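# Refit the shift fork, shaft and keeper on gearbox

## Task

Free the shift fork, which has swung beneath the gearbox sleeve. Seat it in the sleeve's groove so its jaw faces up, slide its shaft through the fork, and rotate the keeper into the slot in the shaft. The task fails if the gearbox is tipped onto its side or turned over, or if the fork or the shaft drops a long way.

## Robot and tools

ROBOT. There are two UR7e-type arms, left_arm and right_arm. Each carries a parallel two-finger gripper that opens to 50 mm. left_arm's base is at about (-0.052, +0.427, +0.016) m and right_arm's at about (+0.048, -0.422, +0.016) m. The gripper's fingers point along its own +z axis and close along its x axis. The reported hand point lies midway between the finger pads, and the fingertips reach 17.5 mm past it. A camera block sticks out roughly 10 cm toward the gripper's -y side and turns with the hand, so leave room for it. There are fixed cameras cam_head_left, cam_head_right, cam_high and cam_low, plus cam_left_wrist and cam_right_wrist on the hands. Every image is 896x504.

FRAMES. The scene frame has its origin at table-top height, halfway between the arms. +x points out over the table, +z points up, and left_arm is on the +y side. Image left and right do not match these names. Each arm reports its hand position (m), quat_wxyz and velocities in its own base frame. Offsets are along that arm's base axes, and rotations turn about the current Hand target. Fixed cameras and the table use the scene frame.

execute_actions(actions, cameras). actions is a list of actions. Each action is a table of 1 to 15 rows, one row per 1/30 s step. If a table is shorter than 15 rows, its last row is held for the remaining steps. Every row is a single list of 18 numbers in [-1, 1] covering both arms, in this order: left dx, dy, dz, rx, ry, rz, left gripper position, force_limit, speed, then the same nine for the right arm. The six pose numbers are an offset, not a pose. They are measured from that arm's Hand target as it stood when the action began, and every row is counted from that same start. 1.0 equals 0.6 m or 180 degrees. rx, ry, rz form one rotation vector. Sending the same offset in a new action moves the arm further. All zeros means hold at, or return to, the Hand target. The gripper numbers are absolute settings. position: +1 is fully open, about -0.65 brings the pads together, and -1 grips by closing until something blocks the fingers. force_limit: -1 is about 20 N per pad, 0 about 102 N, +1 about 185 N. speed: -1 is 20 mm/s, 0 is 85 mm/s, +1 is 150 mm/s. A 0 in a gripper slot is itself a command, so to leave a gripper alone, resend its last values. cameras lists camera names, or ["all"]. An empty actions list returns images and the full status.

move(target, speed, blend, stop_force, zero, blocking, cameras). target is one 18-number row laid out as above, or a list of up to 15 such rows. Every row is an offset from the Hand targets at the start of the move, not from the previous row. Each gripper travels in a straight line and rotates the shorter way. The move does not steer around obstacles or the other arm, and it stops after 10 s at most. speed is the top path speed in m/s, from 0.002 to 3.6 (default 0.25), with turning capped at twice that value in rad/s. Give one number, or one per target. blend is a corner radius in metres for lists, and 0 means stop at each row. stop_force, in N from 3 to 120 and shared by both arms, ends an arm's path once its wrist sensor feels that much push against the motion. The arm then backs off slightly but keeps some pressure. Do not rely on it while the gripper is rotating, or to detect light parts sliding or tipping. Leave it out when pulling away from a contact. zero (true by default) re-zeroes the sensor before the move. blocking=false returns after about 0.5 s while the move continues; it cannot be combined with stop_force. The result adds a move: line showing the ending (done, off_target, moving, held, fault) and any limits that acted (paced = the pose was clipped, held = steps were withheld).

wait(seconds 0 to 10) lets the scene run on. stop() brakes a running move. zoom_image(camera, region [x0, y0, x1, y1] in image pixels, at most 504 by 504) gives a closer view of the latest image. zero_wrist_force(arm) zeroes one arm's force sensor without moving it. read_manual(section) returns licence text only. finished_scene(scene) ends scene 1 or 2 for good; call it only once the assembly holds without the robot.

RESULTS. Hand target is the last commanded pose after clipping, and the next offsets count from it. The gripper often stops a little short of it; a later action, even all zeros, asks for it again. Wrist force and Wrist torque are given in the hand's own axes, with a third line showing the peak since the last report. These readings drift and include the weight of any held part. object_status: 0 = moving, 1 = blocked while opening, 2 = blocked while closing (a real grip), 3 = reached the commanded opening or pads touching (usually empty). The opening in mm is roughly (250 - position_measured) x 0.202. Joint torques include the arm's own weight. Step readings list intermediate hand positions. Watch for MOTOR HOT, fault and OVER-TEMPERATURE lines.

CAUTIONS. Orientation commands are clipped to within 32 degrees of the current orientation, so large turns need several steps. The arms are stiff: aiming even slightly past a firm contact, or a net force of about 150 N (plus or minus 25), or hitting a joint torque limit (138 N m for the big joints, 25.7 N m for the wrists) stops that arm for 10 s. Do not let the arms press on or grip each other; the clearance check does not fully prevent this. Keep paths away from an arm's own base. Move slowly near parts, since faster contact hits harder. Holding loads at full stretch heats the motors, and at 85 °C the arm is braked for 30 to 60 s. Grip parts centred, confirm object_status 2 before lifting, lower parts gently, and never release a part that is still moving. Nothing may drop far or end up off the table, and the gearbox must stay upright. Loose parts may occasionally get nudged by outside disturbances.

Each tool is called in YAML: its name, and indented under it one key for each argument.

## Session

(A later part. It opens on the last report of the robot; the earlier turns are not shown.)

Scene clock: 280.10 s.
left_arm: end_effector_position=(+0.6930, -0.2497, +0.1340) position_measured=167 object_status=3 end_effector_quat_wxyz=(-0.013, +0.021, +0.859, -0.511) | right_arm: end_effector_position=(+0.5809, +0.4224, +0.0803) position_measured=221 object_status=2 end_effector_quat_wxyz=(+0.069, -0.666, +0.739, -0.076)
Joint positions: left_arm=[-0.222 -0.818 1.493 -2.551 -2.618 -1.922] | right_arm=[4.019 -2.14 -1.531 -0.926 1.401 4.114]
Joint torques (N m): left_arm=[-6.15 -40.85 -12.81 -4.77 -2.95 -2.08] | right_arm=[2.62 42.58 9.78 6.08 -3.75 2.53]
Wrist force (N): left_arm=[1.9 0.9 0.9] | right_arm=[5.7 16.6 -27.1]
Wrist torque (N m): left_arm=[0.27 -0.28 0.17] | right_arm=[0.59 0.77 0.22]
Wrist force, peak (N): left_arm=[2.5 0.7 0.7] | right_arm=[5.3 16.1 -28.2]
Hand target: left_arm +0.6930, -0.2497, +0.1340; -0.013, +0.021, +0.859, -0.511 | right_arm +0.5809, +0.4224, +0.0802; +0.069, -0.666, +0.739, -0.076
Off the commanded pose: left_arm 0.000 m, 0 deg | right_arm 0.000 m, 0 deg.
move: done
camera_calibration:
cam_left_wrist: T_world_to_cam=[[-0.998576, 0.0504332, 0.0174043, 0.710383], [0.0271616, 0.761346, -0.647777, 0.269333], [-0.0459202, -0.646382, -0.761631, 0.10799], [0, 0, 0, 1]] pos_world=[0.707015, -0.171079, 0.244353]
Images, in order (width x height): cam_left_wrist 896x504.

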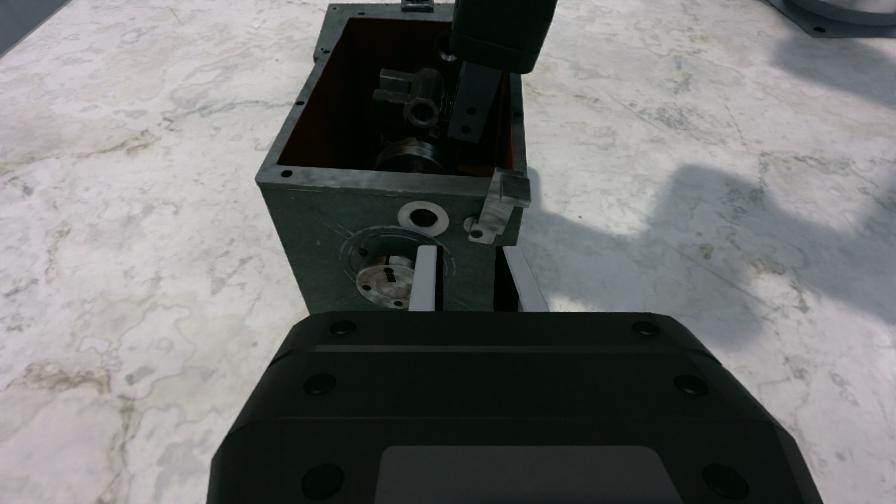

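move:
  target: [0,0,0,0,0,0,-0.1,0,0,-0.0013,0.0001,0.0023,0,0,0,-1,-0.8,0.5]
  speed: 0.02
  cameras: []

execute_actions:
  actions:
    - [[0,0,0,0,0,0,-0.1,0,0,0,0,0,0,0,0,-0.43,-0.8,0.5],[0,0,0,0,0,0,-0.1,0,0,0,0,0,0,0,0,-0.43,-0.8,0.5],[0,0,0,0,0,0,-0.1,0,0,0,0,0,0,0,0,-0.43,-0.8,0.5],[0,0,0,0,0,0,-0.1,0,0,0,0,0,0,0,0,-1,-0.8,0.5]]
  cameras: ["cam_left_wrist"]

zoom_image:
  camera: "cam_left_wrist"
  region: [345, 60, 455, 172]

Scene clock: 281.00 s.
left_arm: end_effector_position=(+0.6930, -0.2497, +0.1340) position_measured=167 object_status=3 end_effector_quat_wxyz=(-0.013, +0.021, +0.859, -0.511) | right_arm: end_effector_position=(+0.5801, +0.4224, +0.0816) position_measured=221 object_status=2 end_effector_quat_wxyz=(+0.069, -0.666, +0.739, -0.076)
Joint positions: left_arm=[-0.222 -0.818 1.493 -2.551 -2.618 -1.922] | right_arm=[4.02 -2.137 -1.532 -0.928 1.401 4.115]
Joint torques (N m): left_arm=[-6.44 -40.92 -13.21 -4.8 -3 -2.04] | right_arm=[13.15 57.23 15.32 1.9 2.13 2.41]
Wrist force (N): left_arm=[1.9 0.7 0.4] | right_arm=[0.2 -5.8 2.0]
Wrist torque (N m): left_arm=[0.26 -0.28 0.16] | right_arm=[0.13 0.49 0.10]
Wrist force, peak (N): left_arm=[2.1 1.0 0.5] | right_arm=[5.2 16.6 -28.6]
Hand target: left_arm +0.6930, -0.2497, +0.1340; -0.013, +0.021, +0.859, -0.511 | right_arm +0.5801, +0.4224, +0.0816; +0.069, -0.666, +0.739, -0.076
Off the commanded pose: left_arm 0.000 m, 0 deg | right_arm 0.000 m, 0 deg.
move: done
No camera images: "cameras" was empty.

Scene clock: 281.70 s.
left_arm: end_effector_position=(+0.6930, -0.2497, +0.1340) position_measured=167 object_status=3 end_effector_quat_wxyz=(-0.013, +0.021, +0.859, -0.511) | right_arm: end_effector_position=(+0.5801, +0.4224, +0.0816) position_measured=222 object_status=2 end_effector_quat_wxyz=(+0.069, -0.666, +0.739, -0.076)
Joint positions: left_arm=[-0.222 -0.818 1.493 -2.551 -2.618 -1.922] | right_arm=[4.02 -2.137 -1.532 -0.928 1.401 4.115]
Joint torques (N m): left_arm=[-6.5 -40.85 -12.88 -4.77 -2.94 -2.04] | right_arm=[-1.08 51.76 19.56 5.18 -1.06 2.4]
Wrist force (N): left_arm=[1.8 0.7 0.5] | right_arm=[2.2 -0.6 -1.4]
Wrist torque (N m): left_arm=[0.26 -0.28 0.17] | right_arm=[0.17 0.55 0.12]
Wrist force, peak (N): left_arm=[1.9 1.2 0.8] | right_arm=[0.5 -4.8 3.6]
Hand target: left_arm +0.6930, -0.2497, +0.1340; -0.013, +0.021, +0.859, -0.511 | right_arm +0.5801, +0.4224, +0.0816; +0.069, -0.666, +0.739, -0.076
Off the commanded pose: left_arm 0.000 m, 0 deg | right_arm 0.000 m, 0 deg.
Step readings (end_effector_position of left_arm | right_arm):
0: (+0.6930, -0.2497, +0.1340) | (+0.5801, +0.4224, +0.0816)
1: (+0.6930, -0.2497, +0.1340) | (+0.5801, +0.4224, +0.0816)
2: (+0.6930, -0.2497, +0.1340) | (+0.5801, +0.4224, +0.0816)
4: (+0.6930, -0.2497, +0.1340) | (+0.5800, +0.4224, +0.0816)
8: (+0.6930, -0.2497, +0.1340) | (+0.5800, +0.4224, +0.0816)
15: (+0.6930, -0.2497, +0.1340) | (+0.5801, +0.4224, +0.0816)
camera_calibration:
cam_left_wrist: T_world_to_cam=[[-0.998576, 0.0504332, 0.0174043, 0.710383], [0.0271616, 0.761346, -0.647777, 0.269333], [-0.0459202, -0.646382, -0.761631, 0.10799], [0, 0, 0, 1]] pos_world=[0.707015, -0.171079, 0.244353]
Images, in order (width x height): cam_left_wrist 896x504.

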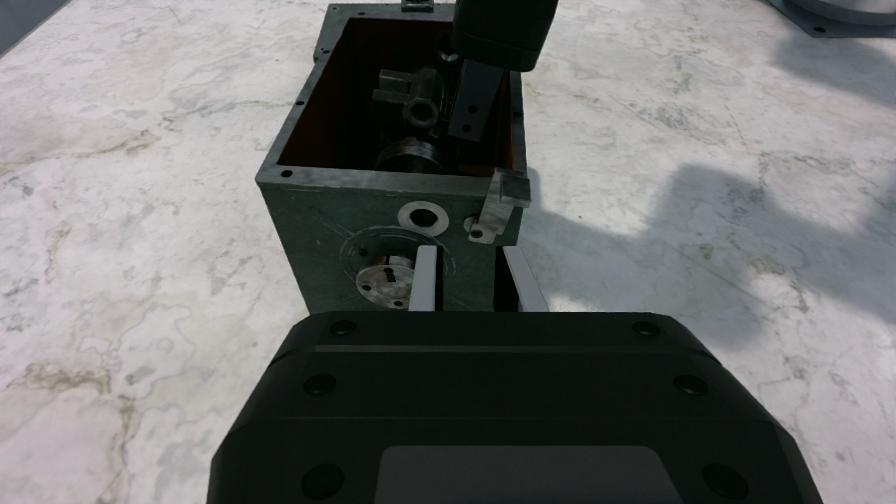

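Scaled by 4.500 from the camera's 896x504 image, which has a finer 1280x720 frame.

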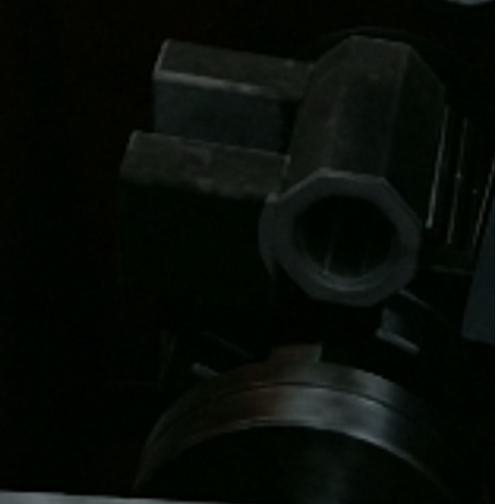

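move:
  target: [0,0,0,0,0,0,-0.1,0,0,0.00282,-0.0003,-0.0008,0.00583,0.05525,0,-1,-0.8,0.5]
  speed: 0.03
  cameras: []

move:
  target: [0,0,0,0,0,0,-0.1,0,0,-0.00497,0.00053,-0.008,0,0,0,-1,-0.8,0.5]
  speed: 0.02
  cameras: ["cam_left_wrist"]

zoom_image:
  camera: "cam_left_wrist"
  region: [345, 60, 455, 172]

Scene clock: 285.43 s.
left_arm: end_effector_position=(+0.6930, -0.2497, +0.1340) position_measured=167 object_status=3 end_effector_quat_wxyz=(-0.013, +0.021, +0.859, -0.511) | right_arm: end_effector_position=(+0.5818, +0.4222, +0.0811) position_measured=222 object_status=2 end_effector_quat_wxyz=(+0.011, -0.669, +0.743, -0.011)
Joint positions: left_arm=[-0.222 -0.818 1.493 -2.551 -2.618 -1.922] | right_arm=[3.965 -2.191 -1.399 -1.103 1.547 4.069]
Joint torques (N m): left_arm=[-5.75 -40.97 -13.11 -4.61 -2.92 -2.13] | right_arm=[-5.57 36.99 33.85 2.06 2.69 -2.47]
Wrist force (N): left_arm=[1.8 0.8 0.7] | right_arm=[2.6 -1.5 -3.0]
Wrist torque (N m): left_arm=[0.28 -0.28 0.17] | right_arm=[0.17 0.51 0.25]
Wrist force, peak (N): left_arm=[2.2 0.9 0.6] | right_arm=[3.1 -1.9 -3.7]
Hand target: left_arm +0.6930, -0.2497, +0.1340; -0.013, +0.021, +0.859, -0.511 | right_arm +0.5818, +0.4222, +0.0811; +0.011, -0.669, +0.743, -0.011
Off the commanded pose: left_arm 0.000 m, 0 deg | right_arm 0.000 m, 0 deg.
move: done
No camera images: "cameras" was empty.

Scene clock: 286.20 s.
left_arm: end_effector_position=(+0.6930, -0.2497, +0.1340) position_measured=167 object_status=3 end_effector_quat_wxyz=(-0.013, +0.021, +0.859, -0.511) | right_arm: end_effector_position=(+0.5788, +0.4226, +0.0764) position_measured=222 object_status=2 end_effector_quat_wxyz=(+0.011, -0.669, +0.743, -0.011)
Joint positions: left_arm=[-0.222 -0.818 1.493 -2.551 -2.618 -1.922] | right_arm=[3.968 -2.192 -1.412 -1.09 1.547 4.072]
Joint torques (N m): left_arm=[-6.09 -40.95 -12.8 -4.68 -2.93 -2.19] | right_arm=[10.16 37.36 13.9 4.27 -1.23 2.48]
Wrist force (N): left_arm=[1.8 1.2 0.5] | right_arm=[1.3 -1.0 -1.5]
Wrist torque (N m): left_arm=[0.32 -0.26 0.18] | right_arm=[0.16 0.44 0.15]
Wrist force, peak (N): left_arm=[2.2 0.9 0.6] | right_arm=[1.2 1.6 -5.5]
Hand target: left_arm +0.6930, -0.2497, +0.1340; -0.013, +0.021, +0.859, -0.511 | right_arm +0.5788, +0.4226, +0.0763; +0.011, -0.669, +0.743, -0.011
Off the commanded pose: left_arm 0.000 m, 0 deg | right_arm 0.000 m, 0 deg.
move: done
camera_calibration:
cam_left_wrist: T_world_to_cam=[[-0.998576, 0.0504332, 0.0174043, 0.710383], [0.0271616, 0.761346, -0.647777, 0.269333], [-0.0459202, -0.646382, -0.761631, 0.10799], [0, 0, 0, 1]] pos_world=[0.707015, -0.171079, 0.244353]
Images, in order (width x height): cam_left_wrist 896x504.

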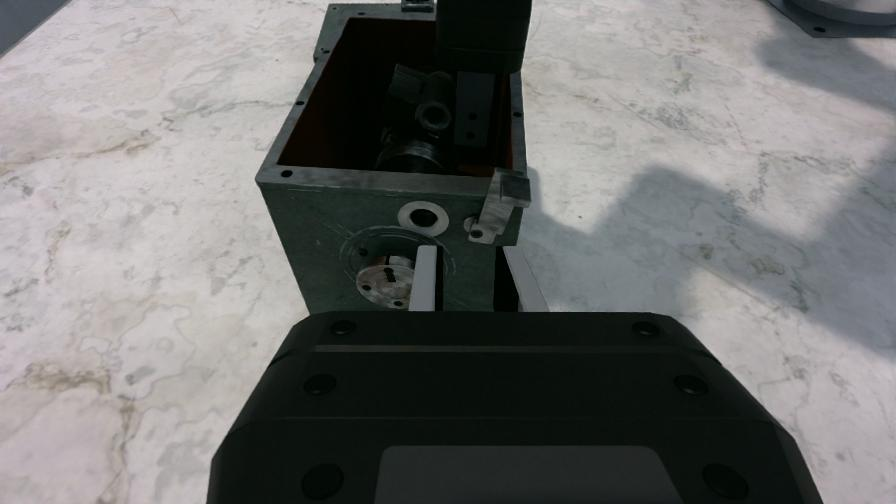

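Scaled by 4.500 from the camera's 896x504 image, which has a finer 1280x720 frame.

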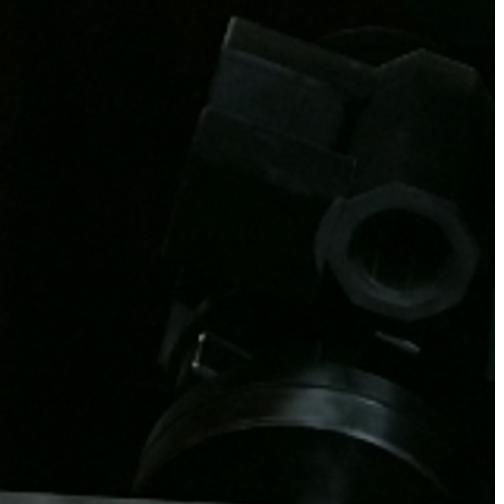

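wait:
  seconds: 0
  cameras: ["cam_right_wrist"]

zoom_image:
  camera: "cam_right_wrist"
  region: [330, 180, 600, 400]

Scene clock: 286.63 s.
left_arm: end_effector_position=(+0.6930, -0.2497, +0.1340) position_measured=167 object_status=3 end_effector_quat_wxyz=(-0.013, +0.021, +0.859, -0.511) | right_arm: end_effector_position=(+0.5788, +0.4226, +0.0763) position_measured=222 object_status=2 end_effector_quat_wxyz=(+0.011, -0.669, +0.743, -0.011)
Joint positions: left_arm=[-0.222 -0.818 1.493 -2.551 -2.618 -1.922] | right_arm=[3.968 -2.192 -1.412 -1.09 1.547 4.072]
Joint torques (N m): left_arm=[-6.35 -40.98 -13.05 -4.77 -2.89 -2.09] | right_arm=[10.86 38.04 13.44 4.33 -1.03 2.61]
Wrist force (N): left_arm=[1.8 1.1 0.9] | right_arm=[1.2 -1.2 -1.3]
Wrist torque (N m): left_arm=[0.31 -0.27 0.17] | right_arm=[0.12 0.45 0.15]
Wrist force, peak (N): left_arm=[1.8 1.1 0.9] | right_arm=[0.9 -1.1 -3.0]
Hand target: left_arm +0.6930, -0.2497, +0.1340; -0.013, +0.021, +0.859, -0.511 | right_arm +0.5788, +0.4226, +0.0763; +0.011, -0.669, +0.743, -0.011
Tool commands: left_gripper/position=-0.1 left_gripper/force_limit=+0.0 left_gripper/speed=+0.0 right_gripper/position=-1.0 right_gripper/force_limit=-0.8 right_gripper/speed=+0.5
Off the commanded pose: left_arm 0.000 m, 0 deg | right_arm 0.000 m, 0 deg.
camera_calibration:
cam_right_wrist: T_world_to_cam=[[-0.0903426, -0.995756, -0.0175445, 0.483782], [-0.94961, 0.0808202, 0.302833, 0.512844], [-0.30013, 0.0440192, -0.952882, 0.358892], [0, 0, 0, 1]] pos_world=[0.638422, 0.424482, 0.195163]
Images, in order (width x height): cam_right_wrist 896x504.

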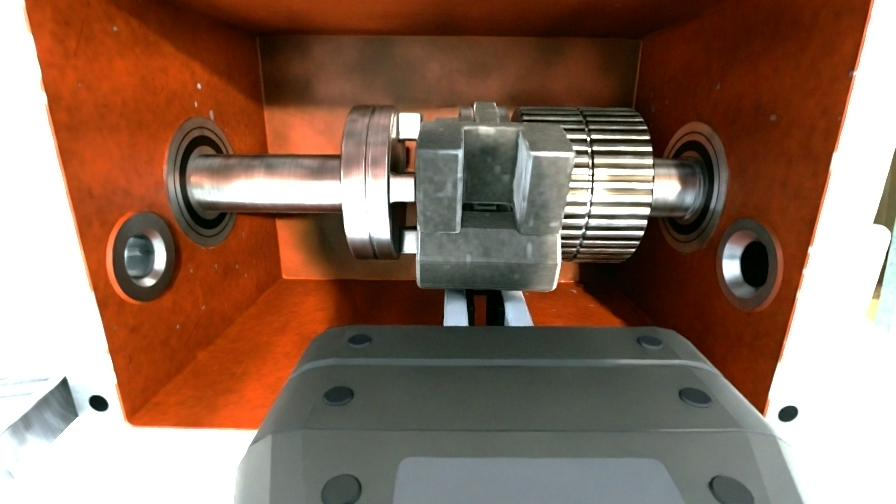

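Scaled by 1.867 from the camera's 896x504 image, which has a finer 1280x720 frame.

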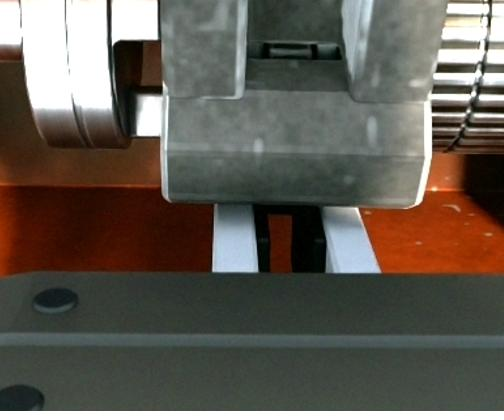

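move:
  target: [0,0,0,0,0,0,-0.1,0,0,-0.00265,0.00028,-0.0055,0,0,0,-1,-0.8,0.5]
  speed: 0.02
  cameras: ["cam_left_wrist","cam_right_wrist"]

zoom_image:
  camera: "cam_left_wrist"
  region: [385, 70, 485, 172]

Scene clock: 287.87 s.
left_arm: end_effector_position=(+0.6930, -0.2497, +0.1340) position_measured=167 object_status=3 end_effector_quat_wxyz=(-0.013, +0.021, +0.859, -0.511) | right_arm: end_effector_position=(+0.5773, +0.4227, +0.0731) position_measured=222 object_status=2 end_effector_quat_wxyz=(+0.011, -0.669, +0.743, -0.011)
Joint positions: left_arm=[-0.222 -0.818 1.493 -2.551 -2.618 -1.922] | right_arm=[3.97 -2.193 -1.419 -1.081 1.547 4.074]
Joint torques (N m): left_arm=[-6.52 -41.01 -13.14 -4.72 -2.94 -2.1] | right_arm=[12.22 33.54 12.92 4.6 0.95 2.31]
Wrist force (N): left_arm=[1.8 1.3 0.4] | right_arm=[6.3 -0.5 -9.5]
Wrist torque (N m): left_arm=[0.34 -0.26 0.17] | right_arm=[0.39 0.57 0.26]
Wrist force, peak (N): left_arm=[2.2 1.0 0.5] | right_arm=[5.8 -0.6 -10.7]
Hand target: left_arm +0.6930, -0.2497, +0.1340; -0.013, +0.021, +0.859, -0.511 | right_arm +0.5772, +0.4227, +0.0730; +0.011, -0.669, +0.743, -0.011
Off the commanded pose: left_arm 0.000 m, 0 deg | right_arm 0.000 m, 0 deg.
move: done
camera_calibration:
cam_left_wrist: T_world_to_cam=[[-0.998576, 0.0504332, 0.0174043, 0.710383], [0.0271616, 0.761346, -0.647777, 0.269333], [-0.0459202, -0.646382, -0.761631, 0.10799], [0, 0, 0, 1]] pos_world=[0.707015, -0.171079, 0.244353]
cam_right_wrist: T_world_to_cam=[[-0.0903444, -0.995756, -0.0175518, 0.48379], [-0.949648, 0.0808252, 0.302714, 0.512447], [-0.300011, 0.0440166, -0.95292, 0.355221], [0, 0, 0, 1]] pos_world=[0.636922, 0.424682, 0.191863]
Images, in order (width x height): cam_left_wrist 896x504, cam_right_wrist 896x504.

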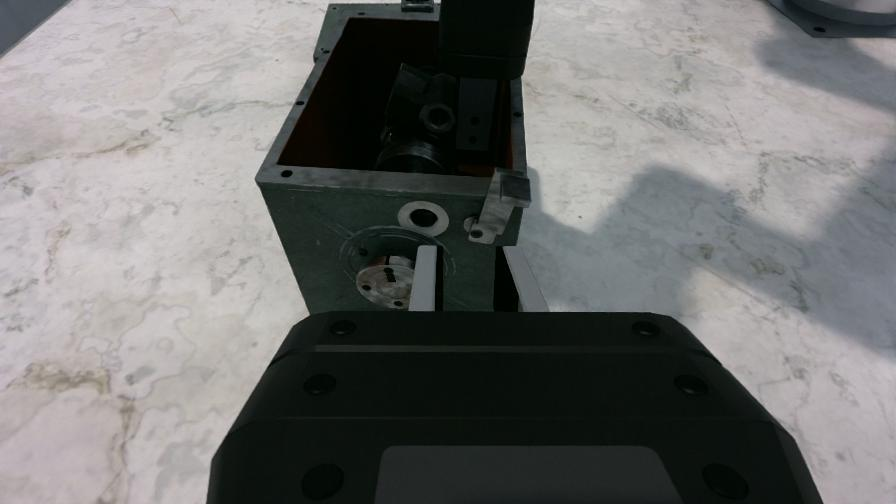

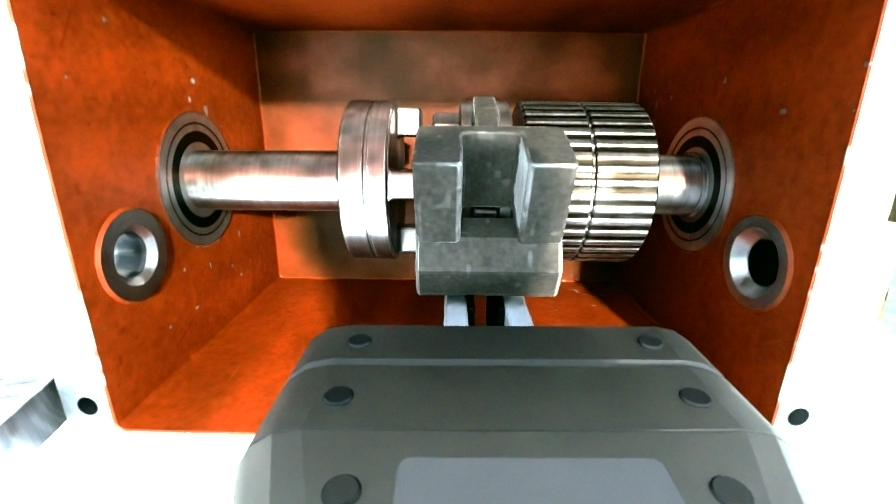

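Scaled by 4.941 from the camera's 896x504 image, which has a finer 1280x720 frame.

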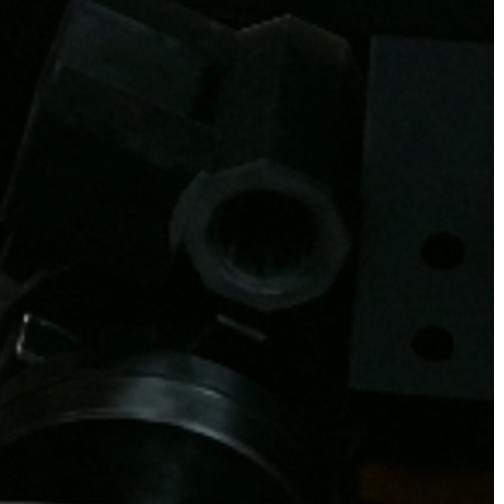

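move:
  target: [0,0,0,0,0,0,-0.1,0,0,0,0,0.0067,0,0,0,-1,-0.8,0.5]
  speed: 0.02
  cameras: ["cam_left_wrist"]

zoom_image:
  camera: "cam_left_wrist"
  region: [385, 70, 485, 172]

Scene clock: 289.00 s.
left_arm: end_effector_position=(+0.6930, -0.2497, +0.1340) position_measured=167 object_status=3 end_effector_quat_wxyz=(-0.013, +0.021, +0.859, -0.511) | right_arm: end_effector_position=(+0.5772, +0.4228, +0.0770) position_measured=222 object_status=2 end_effector_quat_wxyz=(+0.011, -0.669, +0.743, -0.011)
Joint positions: left_arm=[-0.222 -0.818 1.493 -2.551 -2.618 -1.922] | right_arm=[3.97 -2.188 -1.415 -1.09 1.547 4.074]
Joint torques (N m): left_arm=[-6.11 -41.13 -13.04 -4.73 -2.86 -2.14] | right_arm=[2.68 59.81 35.43 2.28 -1.07 2.26]
Wrist force (N): left_arm=[1.9 0.8 0.9] | right_arm=[1.8 -2.0 2.2]
Wrist torque (N m): left_arm=[0.27 -0.28 0.17] | right_arm=[0.05 0.47 0.15]
Wrist force, peak (N): left_arm=[2.2 0.9 0.7] | right_arm=[6.2 -0.4 -10.7]
Hand target: left_arm +0.6930, -0.2497, +0.1340; -0.013, +0.021, +0.859, -0.511 | right_arm +0.5772, +0.4227, +0.0771; +0.011, -0.669, +0.743, -0.011
Off the commanded pose: left_arm 0.000 m, 0 deg | right_arm 0.000 m, 0 deg.
move: done
camera_calibration:
cam_left_wrist: T_world_to_cam=[[-0.998576, 0.0504332, 0.0174043, 0.710383], [0.0271616, 0.761346, -0.647777, 0.269333], [-0.0459202, -0.646382, -0.761631, 0.10799], [0, 0, 0, 1]] pos_world=[0.707015, -0.171079, 0.244353]
Images, in order (width x height): cam_left_wrist 896x504.

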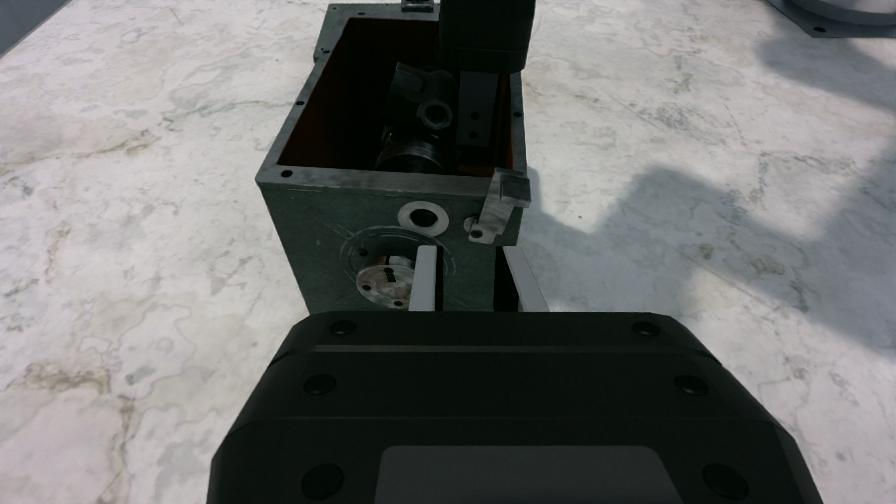

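Scaled by 4.941 from the camera's 896x504 image, which has a finer 1280x720 frame.

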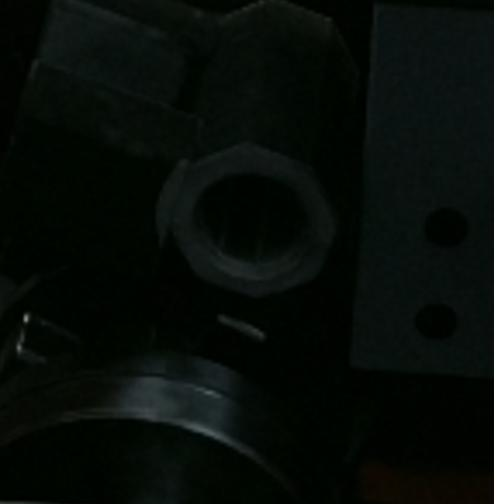

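move:
  target: [0,0,0,0,0,0,-0.1,0,0,-0.00265,0.00028,0.004,0,0,0,-1,-0.8,0.5]
  speed: 0.02
  cameras: ["cam_left_wrist"]

zoom_image:
  camera: "cam_left_wrist"
  region: [385, 70, 485, 172]

Scene clock: 289.87 s.
left_arm: end_effector_position=(+0.6930, -0.2497, +0.1340) position_measured=167 object_status=3 end_effector_quat_wxyz=(-0.013, +0.021, +0.859, -0.511) | right_arm: end_effector_position=(+0.5757, +0.4229, +0.0794) position_measured=222 object_status=2 end_effector_quat_wxyz=(+0.011, -0.669, +0.743, -0.011)
Joint positions: left_arm=[-0.222 -0.818 1.493 -2.551 -2.618 -1.922] | right_arm=[3.972 -2.183 -1.417 -1.093 1.547 4.076]
Joint torques (N m): left_arm=[-6.49 -41.06 -13.04 -4.72 -2.9 -2.11] | right_arm=[11.1 58.39 13.62 1.46 -0.85 2.53]
Wrist force (N): left_arm=[2.0 0.9 0.6] | right_arm=[0.1 -4.1 2.2]
Wrist torque (N m): left_arm=[0.27 -0.30 0.18] | right_arm=[0.10 0.44 0.13]
Wrist force, peak (N): left_arm=[2.0 1.3 0.7] | right_arm=[0.1 -4.1 2.2]
Hand target: left_arm +0.6930, -0.2497, +0.1340; -0.013, +0.021, +0.859, -0.511 | right_arm +0.5756, +0.4229, +0.0795; +0.011, -0.669, +0.743, -0.011
Off the commanded pose: left_arm 0.000 m, 0 deg | right_arm 0.000 m, 0 deg.
move: done
camera_calibration:
cam_left_wrist: T_world_to_cam=[[-0.998576, 0.0504332, 0.0174043, 0.710383], [0.0271616, 0.761346, -0.647777, 0.269333], [-0.0459202, -0.646382, -0.761631, 0.10799], [0, 0, 0, 1]] pos_world=[0.707015, -0.171079, 0.244353]
Images, in order (width x height): cam_left_wrist 896x504.

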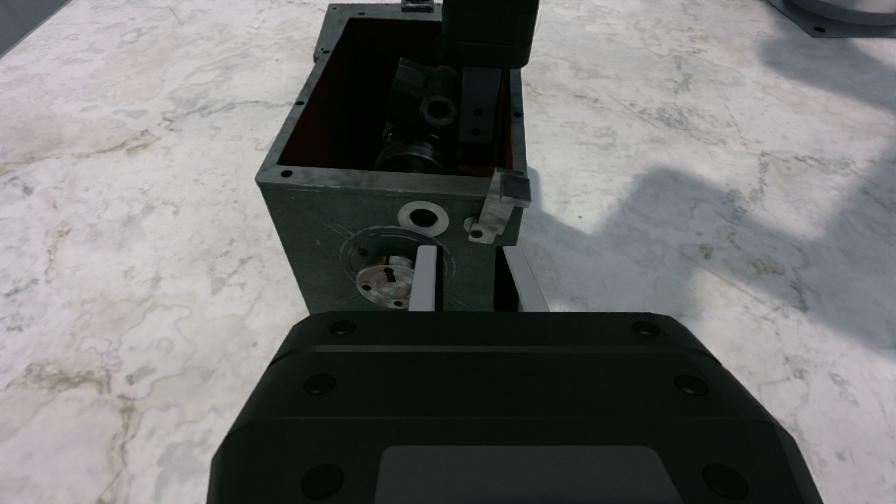

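Scaled by 4.941 from the camera's 896x504 image, which has a finer 1280x720 frame.

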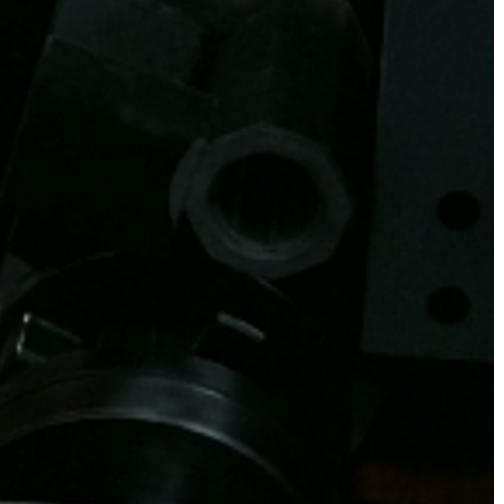

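move:
  target: [0,0,0.2,0.34,-0.0165,0,-0.1,0,0,0,0,-0.0008,0,0,0,-1,-0.8,0.5]
  speed: 0.3
  cameras: []

Scene clock: 293.43 s.
left_arm: end_effector_position=(+0.6930, -0.2497, +0.2540) position_measured=167 object_status=3 end_effector_quat_wxyz=(-0.001, +0.024, +1.000, -0.002) | right_arm: end_effector_position=(+0.5756, +0.4229, +0.0790) position_measured=222 object_status=2 end_effector_quat_wxyz=(+0.011, -0.669, +0.743, -0.011)
Joint positions: left_arm=[-0.526 -0.992 1.005 -1.585 -1.575 -2.05] | right_arm=[3.972 -2.184 -1.418 -1.092 1.547 4.076]
Joint torques (N m): left_arm=[-8.87 -38.68 -32.39 -1.56 1.29 -2.29] | right_arm=[6.88 37.89 15.2 4.02 -0.6 2.38]
Wrist force (N): left_arm=[0.2 -1.9 -0.6] | right_arm=[-0.8 -2.0 1.0]
Wrist torque (N m): left_arm=[-0.05 -0.18 -0.24] | right_arm=[0.14 0.41 0.12]
Wrist force, peak (N): left_arm=[1.8 2.3 0.3] | right_arm=[-1.2 -4.6 1.7]
Hand target: left_arm +0.6930, -0.2497, +0.2540; -0.001, +0.024, +1.000, -0.002 | right_arm +0.5756, +0.4229, +0.0790; +0.011, -0.669, +0.743, -0.011
Off the commanded pose: left_arm 0.000 m, 0 deg | right_arm 0.000 m, 0 deg.
move: done
No camera images: "cameras" was empty.

move:
  target: [-0.1518,0.123,-0.09,0,0,0.0306,-0.1,0,0,0,0,0,0,0,0,-1,-0.8,0.5]
  speed: 0.2
  cameras: ["cam_left_wrist"]

Scene clock: 294.80 s.
left_arm: end_effector_position=(+0.6019, -0.1759, +0.2001) position_measured=167 object_status=3 end_effector_quat_wxyz=(-0.001, -0.025, +1.000, -0.002) | right_arm: end_effector_position=(+0.5756, +0.4229, +0.0790) position_measured=222 object_status=2 end_effector_quat_wxyz=(+0.011, -0.669, +0.743, -0.011)
Joint positions: left_arm=[-0.497 -1.246 1.521 -1.847 -1.575 -2.116] | right_arm=[3.972 -2.184 -1.418 -1.092 1.547 4.076]
Joint torques (N m): left_arm=[7.42 -44.67 -15.02 -4.76 1.29 -2.26] | right_arm=[4.6 37.67 13.35 4.06 -0.83 2.76]
Wrist force (N): left_arm=[0.2 -1.6 -0.6] | right_arm=[-1.1 -2.3 -0.6]
Wrist torque (N m): left_arm=[0.00 -0.20 -0.26] | right_arm=[0.11 0.42 0.12]
Wrist force, peak (N): left_arm=[-1.1 -3.9 -1.3] | right_arm=[-1.4 -2.4 -0.8]
Hand target: left_arm +0.6019, -0.1759, +0.2000; -0.001, -0.025, +1.000, -0.002 | right_arm +0.5756, +0.4229, +0.0790; +0.011, -0.669, +0.743, -0.011
Off the commanded pose: left_arm 0.000 m, 0 deg | right_arm 0.000 m, 0 deg.
move: done
camera_calibration:
cam_left_wrist: T_world_to_cam=[[-0.998036, -0.0618369, 0.0100571, 0.595942], [-0.0541943, 0.932683, 0.356604, 0.136523], [-0.0314313, 0.355358, -0.934202, 0.40381], [0, 0, 0, 1]] pos_world=[0.614862, -0.233979, 0.322562]
Images, in order (width x height): cam_left_wrist 896x504.

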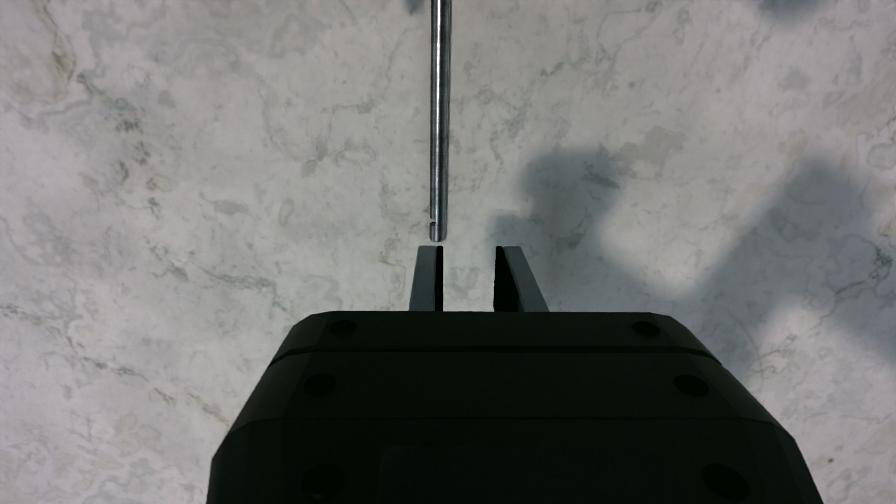

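move:
  target: [0.0152,0,-0.2833,0,0,0,0.5,0,0,0,0,0,0,0,0,-1,-0.8,0.5]
  speed: 0.15
  cameras: ["cam_left_wrist"]

Scene clock: 296.77 s.
left_arm: end_effector_position=(+0.6110, -0.1759, +0.0301) position_measured=78 object_status=3 end_effector_quat_wxyz=(-0.001, -0.025, +1.000, -0.002) | right_arm: end_effector_position=(+0.5756, +0.4229, +0.0790) position_measured=222 object_status=2 end_effector_quat_wxyz=(+0.011, -0.669, +0.743, -0.011)
Joint positions: left_arm=[-0.49 -1.046 1.709 -2.235 -1.575 -2.109] | right_arm=[3.972 -2.184 -1.418 -1.092 1.547 4.076]
Joint torques (N m): left_arm=[7.48 -32.66 -12.03 -5.22 0.04 2.05] | right_arm=[-2.36 38.8 13.15 4.1 -0.74 2.39]
Wrist force (N): left_arm=[0.3 -1.7 -0.4] | right_arm=[-0.9 -2.0 0.6]
Wrist torque (N m): left_arm=[-0.05 -0.22 -0.35] | right_arm=[0.14 0.43 0.13]
Wrist force, peak (N): left_arm=[0.4 -1.1 -3.0] | right_arm=[-1.3 -2.3 -0.8]
Hand target: left_arm +0.6110, -0.1759, +0.0301; -0.001, -0.025, +1.000, -0.002 | right_arm +0.5756, +0.4229, +0.0790; +0.011, -0.669, +0.743, -0.011
Off the commanded pose: left_arm 0.000 m, 0 deg | right_arm 0.000 m, 0 deg.
move: done
camera_calibration:
cam_left_wrist: T_world_to_cam=[[-0.998036, -0.0618369, 0.0100571, 0.606734], [-0.0541943, 0.932683, 0.356604, 0.197639], [-0.0314313, 0.355358, -0.934202, 0.245282], [0, 0, 0, 1]] pos_world=[0.623962, -0.233979, 0.152562]
Images, in order (width x height): cam_left_wrist 896x504.

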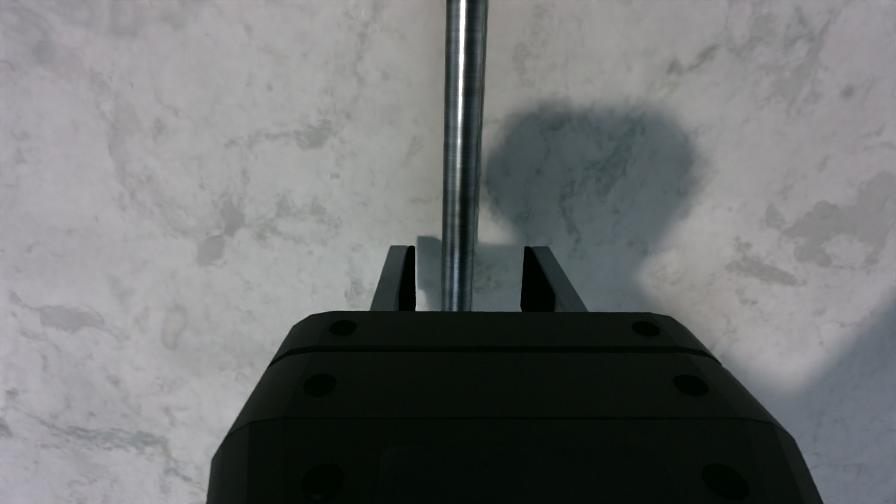

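move:
  target:
    - [0.0038,0,-0.0425,0,0,0,0.5,0,0,0,0,0,0,0,0,-1,-0.8,0.5]
    - [0.0038,0,-0.0425,0,0,0,-0.221,-0.8,-0.7,0,0,0,0,0,0,-1,-0.8,0.5]
    - [-0.0122,0.0007,-0.0425,0,0,0,-0.221,-0.8,-0.7,0,0,0,0,0,0,-1,-0.8,0.5]
    - [-0.0122,0.0007,-0.0425,0,0,0,0.5,-0.8,-0.7,0,0,0,0,0,0,-1,-0.8,0.5]
    - [-0.0122,0.0007,0.15,0,0,0,0.5,-0.8,-0.7,0,0,0,0,0,0,-1,-0.8,0.5]
  speed: [0.06,0.06,0.02,0.02,0.15]
  cameras: ["cam_left_wrist"]

Scene clock: 301.57 s.
left_arm: end_effector_position=(+0.6037, -0.1754, +0.1200) position_measured=78 object_status=3 end_effector_quat_wxyz=(-0.001, -0.025, +1.000, -0.002) | right_arm: end_effector_position=(+0.5756, +0.4229, +0.0790) position_measured=222 object_status=2 end_effector_quat_wxyz=(+0.011, -0.669, +0.743, -0.011)
Joint positions: left_arm=[-0.494 -1.175 1.639 -2.037 -1.575 -2.114] | right_arm=[3.972 -2.184 -1.418 -1.092 1.547 4.076]
Joint torques (N m): left_arm=[-2.32 -45.53 -29.91 -1.48 -0.72 -0.33] | right_arm=[-2.79 38.85 13.57 4.1 -0.39 2.16]
Wrist force (N): left_arm=[0.3 -1.6 -0.4] | right_arm=[-1.1 -2.0 0.8]
Wrist torque (N m): left_arm=[-0.01 -0.22 -0.28] | right_arm=[0.15 0.45 0.12]
Wrist force, peak (N): left_arm=[0.1 -1.6 -2.0] | right_arm=[-1.2 -2.4 -1.0]
Hand target: left_arm +0.6037, -0.1754, +0.1201; -0.001, -0.025, +1.000, -0.002 | right_arm +0.5756, +0.4229, +0.0790; +0.011, -0.669, +0.743, -0.011
Off the commanded pose: left_arm 0.000 m, 0 deg | right_arm 0.000 m, 0 deg.
move: done
camera_calibration:
cam_left_wrist: T_world_to_cam=[[-0.998036, -0.0618361, 0.0100517, 0.598576], [-0.0541914, 0.932637, 0.356724, 0.164677], [-0.031433, 0.355478, -0.934156, 0.328878], [0, 0, 0, 1]] pos_world=[0.616662, -0.233479, 0.242462]
Images, in order (width x height): cam_left_wrist 896x504.

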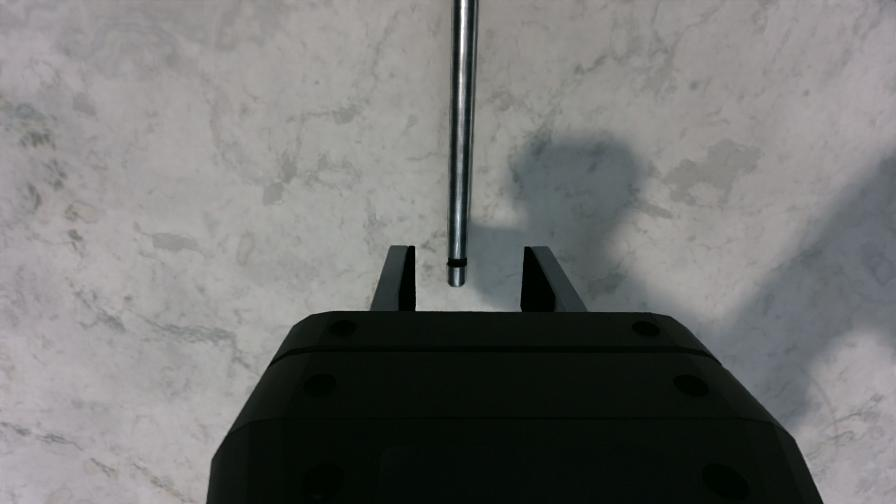

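zoom_image:
  camera: "cam_left_wrist"
  region: [432, 240, 482, 295]

Scaled by 9.164 from the camera's 896x504 image, which has a finer 1280x720 frame.

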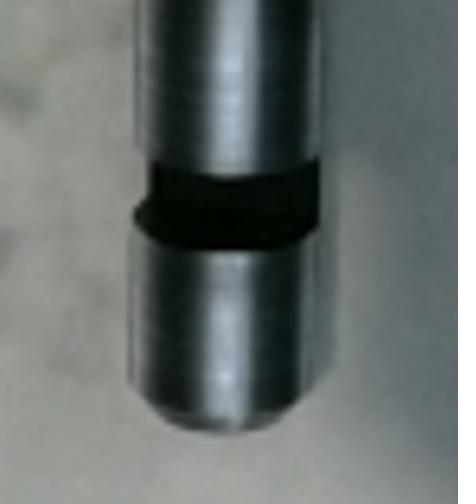

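move:
  target:
    - [0,0,-0.1927,0,0,0,0.5,-0.5,-0.7,0,0,0,0,0,0,-1,-0.8,0.5]
    - [0,0,-0.1927,0,0,0,-0.221,-0.5,-0.7,0,0,0,0,0,0,-1,-0.8,0.5]
    - [-0.0024,0.0001,-0.1927,0,0,0,-0.221,-0.5,-0.7,0,0,0,0,0,0,-1,-0.8,0.5]
    - [-0.0024,0.0001,-0.1927,0,0,0,-0.155,-0.5,-0.7,0,0,0,0,0,0,-1,-0.8,0.5]
    - [-0.0040,0.0002,-0.1927,0,0,0,-0.155,-0.5,-0.7,0,0,0,0,0,0,-1,-0.8,0.5]
    - [-0.0040,0.0002,-0.1927,0,0,0,-1,-0.5,-0.7,0,0,0,0,0,0,-1,-0.8,0.5]
  speed: [0.12,0.06,0.02,0.02,0.02,0.02]
  cameras: []

move:
  target: [0,0,0.19,0,0,0,-1,-0.5,-0.7,0,0,0,0,0,0,-1,-0.8,0.5]
  speed: 0.12
  cameras: ["cam_left_wrist", "cam_head_left"]

Scene clock: 307.03 s.
left_arm: end_effector_position=(+0.6013, -0.1753, +0.0044) position_measured=196 object_status=2 end_effector_quat_wxyz=(-0.001, -0.025, +1.000, -0.002) | right_arm: end_effector_position=(+0.5756, +0.4229, +0.0790) position_measured=222 object_status=2 end_effector_quat_wxyz=(+0.011, -0.669, +0.743, -0.011)
Joint positions: left_arm=[-0.496 -1.025 1.758 -2.305 -1.575 -2.116] | right_arm=[3.972 -2.184 -1.418 -1.092 1.547 4.076]
Joint torques (N m): left_arm=[-8.3 -48.65 -10.98 -4.28 1.15 -2.04] | right_arm=[-2.78 37.71 13.9 4.07 -0.16 1.91]
Wrist force (N): left_arm=[0.0 -1.7 -0.4] | right_arm=[-1.1 -2.2 0.0]
Wrist torque (N m): left_arm=[-0.02 -0.17 -0.26] | right_arm=[0.12 0.44 0.12]
Wrist force, peak (N): left_arm=[0.0 -1.6 -2.7] | right_arm=[-1.4 -2.4 -0.8]
Hand target: left_arm +0.6013, -0.1753, +0.0044; -0.001, -0.025, +1.000, -0.002 | right_arm +0.5756, +0.4229, +0.0790; +0.011, -0.669, +0.743, -0.011
Off the commanded pose: left_arm 0.000 m, 0 deg | right_arm 0.000 m, 0 deg.
move: done
No camera images: "cameras" was empty.

Scene clock: 308.47 s.
left_arm: end_effector_position=(+0.6013, -0.1753, +0.1184) position_measured=196 object_status=2 end_effector_quat_wxyz=(-0.001, -0.025, +1.000, -0.002) | right_arm: end_effector_position=(+0.5756, +0.4229, +0.0790) position_measured=222 object_status=2 end_effector_quat_wxyz=(+0.011, -0.669, +0.743, -0.011)
Joint positions: left_arm=[-0.496 -1.178 1.649 -2.043 -1.575 -2.116] | right_arm=[3.972 -2.184 -1.418 -1.092 1.547 4.076]
Joint torques (N m): left_arm=[2.09 -47.69 -30.88 -1.73 -0.14 0.4] | right_arm=[-0.93 38.86 14.88 3.94 -0.3 2.04]
Wrist force (N): left_arm=[0.1 -1.1 1.0] | right_arm=[-0.9 -2.3 0.4]
Wrist torque (N m): left_arm=[0.00 -0.19 -0.28] | right_arm=[0.11 0.42 0.12]
Wrist force, peak (N): left_arm=[0.4 -1.3 3.5] | right_arm=[-1.2 -2.3 -0.9]
Hand target: left_arm +0.6013, -0.1753, +0.1184; -0.001, -0.025, +1.000, -0.002 | right_arm +0.5756, +0.4229, +0.0790; +0.011, -0.669, +0.743, -0.011
Off the commanded pose: left_arm 0.000 m, 0 deg | right_arm 0.000 m, 0 deg.
move: done
camera_calibration:
cam_left_wrist: T_world_to_cam=[[-0.998036, -0.0618358, 0.010051, 0.596203], [-0.0541925, 0.932649, 0.356691, 0.165036], [-0.0314303, 0.355446, -0.934168, 0.327265], [0, 0, 0, 1]] pos_world=[0.614262, -0.233379, 0.240862]
Images, in order (width x height): cam_head_left 896x504, cam_left_wrist 896x504.

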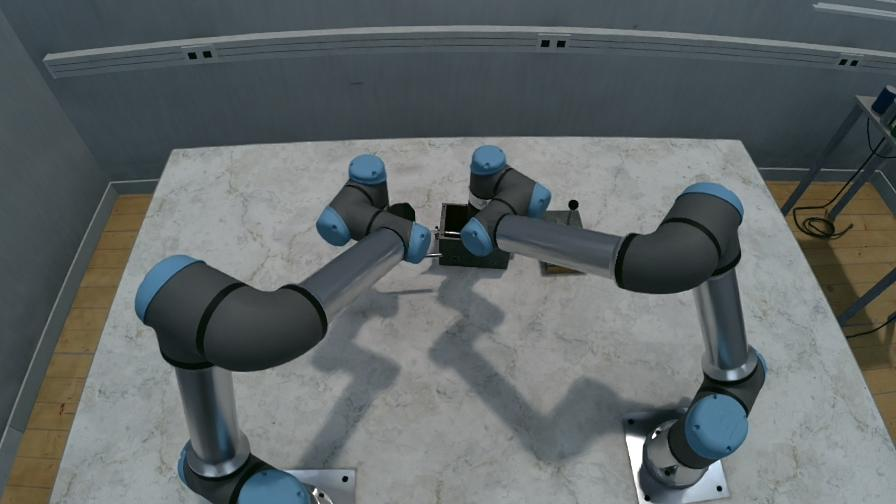

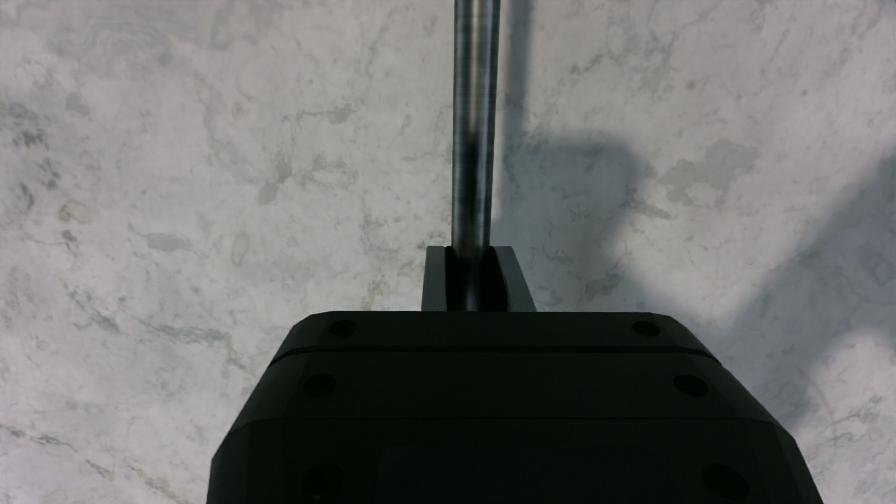

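move:
  target:
    - [0.2128,0.07,-0.0308,0,0,-0.0522,-1,-0.5,-0.7,0,0,0,0,0,0,-1,-0.8,0.5]
    - [0.2072,0.0203,-0.0308,0,0,-0.0522,-1,-0.5,-0.7,0,0,0,0,0,0,-1,-0.8,0.5]
  speed: [0.15,0.08]
  cameras: ["cam_high"]

zoom_image:
  camera: "cam_high"
  region: [330, 220, 530, 330]

Scene clock: 311.60 s.
left_arm: end_effector_position=(+0.7256, -0.1631, +0.1000) position_measured=196 object_status=2 end_effector_quat_wxyz=(-0.001, +0.057, +0.998, -0.002) | right_arm: end_effector_position=(+0.5756, +0.4229, +0.0790) position_measured=222 object_status=2 end_effector_quat_wxyz=(+0.011, -0.669, +0.743, -0.011)
Joint positions: left_arm=[-0.4 -0.899 1.254 -1.926 -1.576 -1.855] | right_arm=[3.972 -2.184 -1.418 -1.092 1.547 4.076]
Joint torques (N m): left_arm=[-9.35 -41.16 -31.08 -1.76 0.16 -2.11] | right_arm=[-1.62 39.98 14.06 3.93 -0.22 1.53]
Wrist force (N): left_arm=[0.3 -1.7 1.4] | right_arm=[-0.9 -2.1 0.8]
Wrist torque (N m): left_arm=[-0.11 -0.21 -0.27] | right_arm=[0.13 0.43 0.12]
Wrist force, peak (N): left_arm=[0.4 -3.2 1.5] | right_arm=[-1.3 -2.4 -0.8]
Hand target: left_arm +0.7256, -0.1631, +0.1000; -0.001, +0.057, +0.998, -0.002 | right_arm +0.5756, +0.4229, +0.0790; +0.011, -0.669, +0.743, -0.011
Off the commanded pose: left_arm 0.000 m, 0 deg | right_arm 0.000 m, 0 deg.
move: done
Images, in order (width x height): cam_high 896x504.

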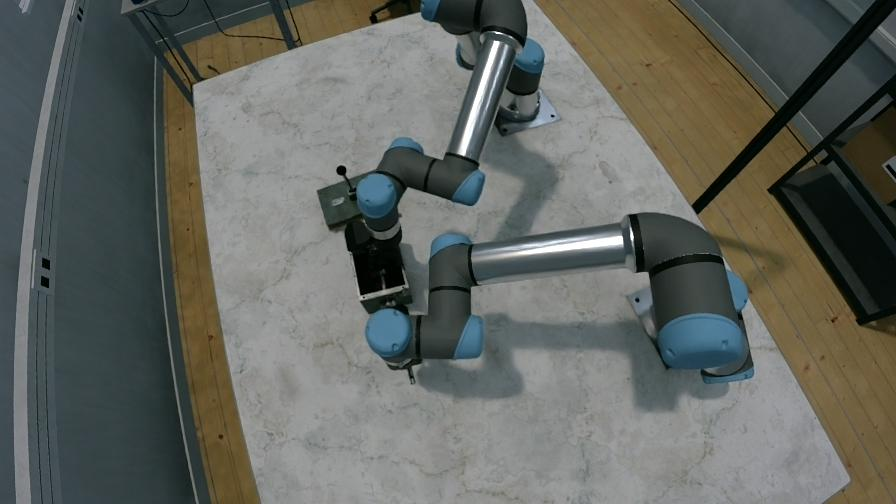

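Scaled by 2.520 from the camera's 896x504 image, which has a finer 1280x720 frame.

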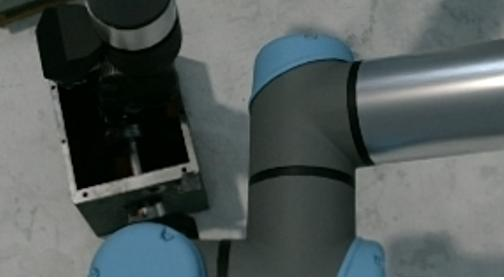

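wait:
  seconds: 0
  cameras: ["cam_head_left"]

zoom_image:
  camera: "cam_head_left"
  region: [400, 190, 500, 270]

Scene clock: 311.67 s.
left_arm: end_effector_position=(+0.7256, -0.1631, +0.1000) position_measured=196 object_status=2 end_effector_quat_wxyz=(-0.001, +0.057, +0.998, -0.002) | right_arm: end_effector_position=(+0.5756, +0.4229, +0.0790) position_measured=222 object_status=2 end_effector_quat_wxyz=(+0.011, -0.669, +0.743, -0.011)
Joint positions: left_arm=[-0.4 -0.899 1.254 -1.926 -1.576 -1.856] | right_arm=[3.972 -2.184 -1.418 -1.092 1.547 4.076]
Joint torques (N m): left_arm=[-8.98 -41.64 -31.93 -1.77 0.54 -2.38] | right_arm=[-2.43 38.57 14.51 4.02 -0.13 1.86]
Wrist force (N): left_arm=[0.3 -1.9 1.5] | right_arm=[-0.9 -2.1 0.4]
Wrist torque (N m): left_arm=[-0.13 -0.22 -0.26] | right_arm=[0.13 0.41 0.12]
Wrist force, peak (N): left_arm=[0.3 -1.9 1.5] | right_arm=[-1.1 -2.1 -0.8]
Hand target: left_arm +0.7256, -0.1631, +0.1000; -0.001, +0.057, +0.998, -0.002 | right_arm +0.5756, +0.4229, +0.0790; +0.011, -0.669, +0.743, -0.011
Tool commands: left_gripper/position=-1.0 left_gripper/force_limit=-0.5 left_gripper/speed=-0.7 right_gripper/position=-1.0 right_gripper/force_limit=-0.8 right_gripper/speed=+0.5
Off the commanded pose: left_arm 0.000 m, 0 deg | right_arm 0.000 m, 0 deg.
Images, in order (width x height): cam_head_left 896x504.

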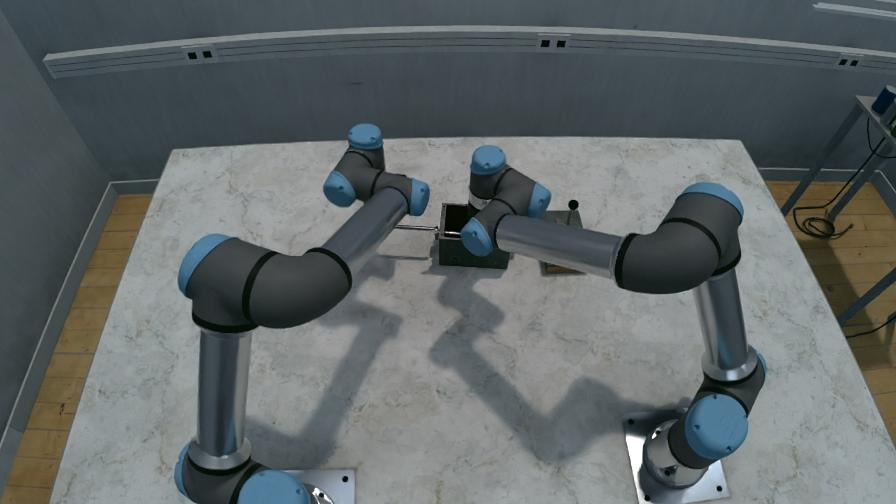

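Scaled by 5.040 from the camera's 896x504 image, which has a finer 1280x720 frame.

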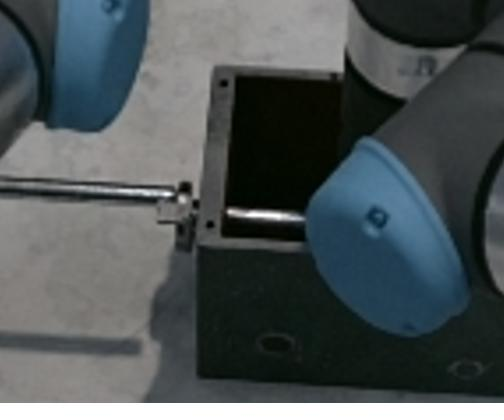

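move:
  target: [-0.0049,-0.04305,0,0,0,0,-1,-0.5,-0.7,0,0,0,0,0,0,-1,-0.8,0.5]
  speed: 0.02
  stop_force: 7
  cameras: []

Scene clock: 313.90 s.
left_arm: end_effector_position=(+0.7227, -0.1890, +0.1000) position_measured=196 object_status=2 end_effector_quat_wxyz=(-0.001, +0.057, +0.998, -0.002) | right_arm: end_effector_position=(+0.5756, +0.4229, +0.0790) position_measured=222 object_status=2 end_effector_quat_wxyz=(+0.011, -0.669, +0.743, -0.011)
Joint positions: left_arm=[-0.434 -0.892 1.241 -1.92 -1.575 -1.889] | right_arm=[3.972 -2.184 -1.418 -1.092 1.547 4.076]
Joint torques (N m): left_arm=[-9.56 -41.73 -31.2 -1.35 -1.43 -2.16] | right_arm=[-3.29 38.16 16.77 3.99 -0.14 1.68]
Wrist force (N): left_arm=[-1.5 -1.2 -0.2] | right_arm=[-1.2 -2.3 -0.7]
Wrist torque (N m): left_arm=[-0.02 -0.15 -0.47] | right_arm=[0.11 0.46 0.13]
Wrist force, peak (N): left_arm=[-1.1 4.6 0.7] | right_arm=[-1.2 -2.4 -0.9]
Hand target: left_arm +0.7227, -0.1890, +0.1000; -0.001, +0.057, +0.998, -0.002 | right_arm +0.5756, +0.4229, +0.0790; +0.011, -0.669, +0.743, -0.011
Off the commanded pose: left_arm 0.000 m, 0 deg | right_arm 0.000 m, 0 deg.
move: done
No camera images: "cameras" was empty.


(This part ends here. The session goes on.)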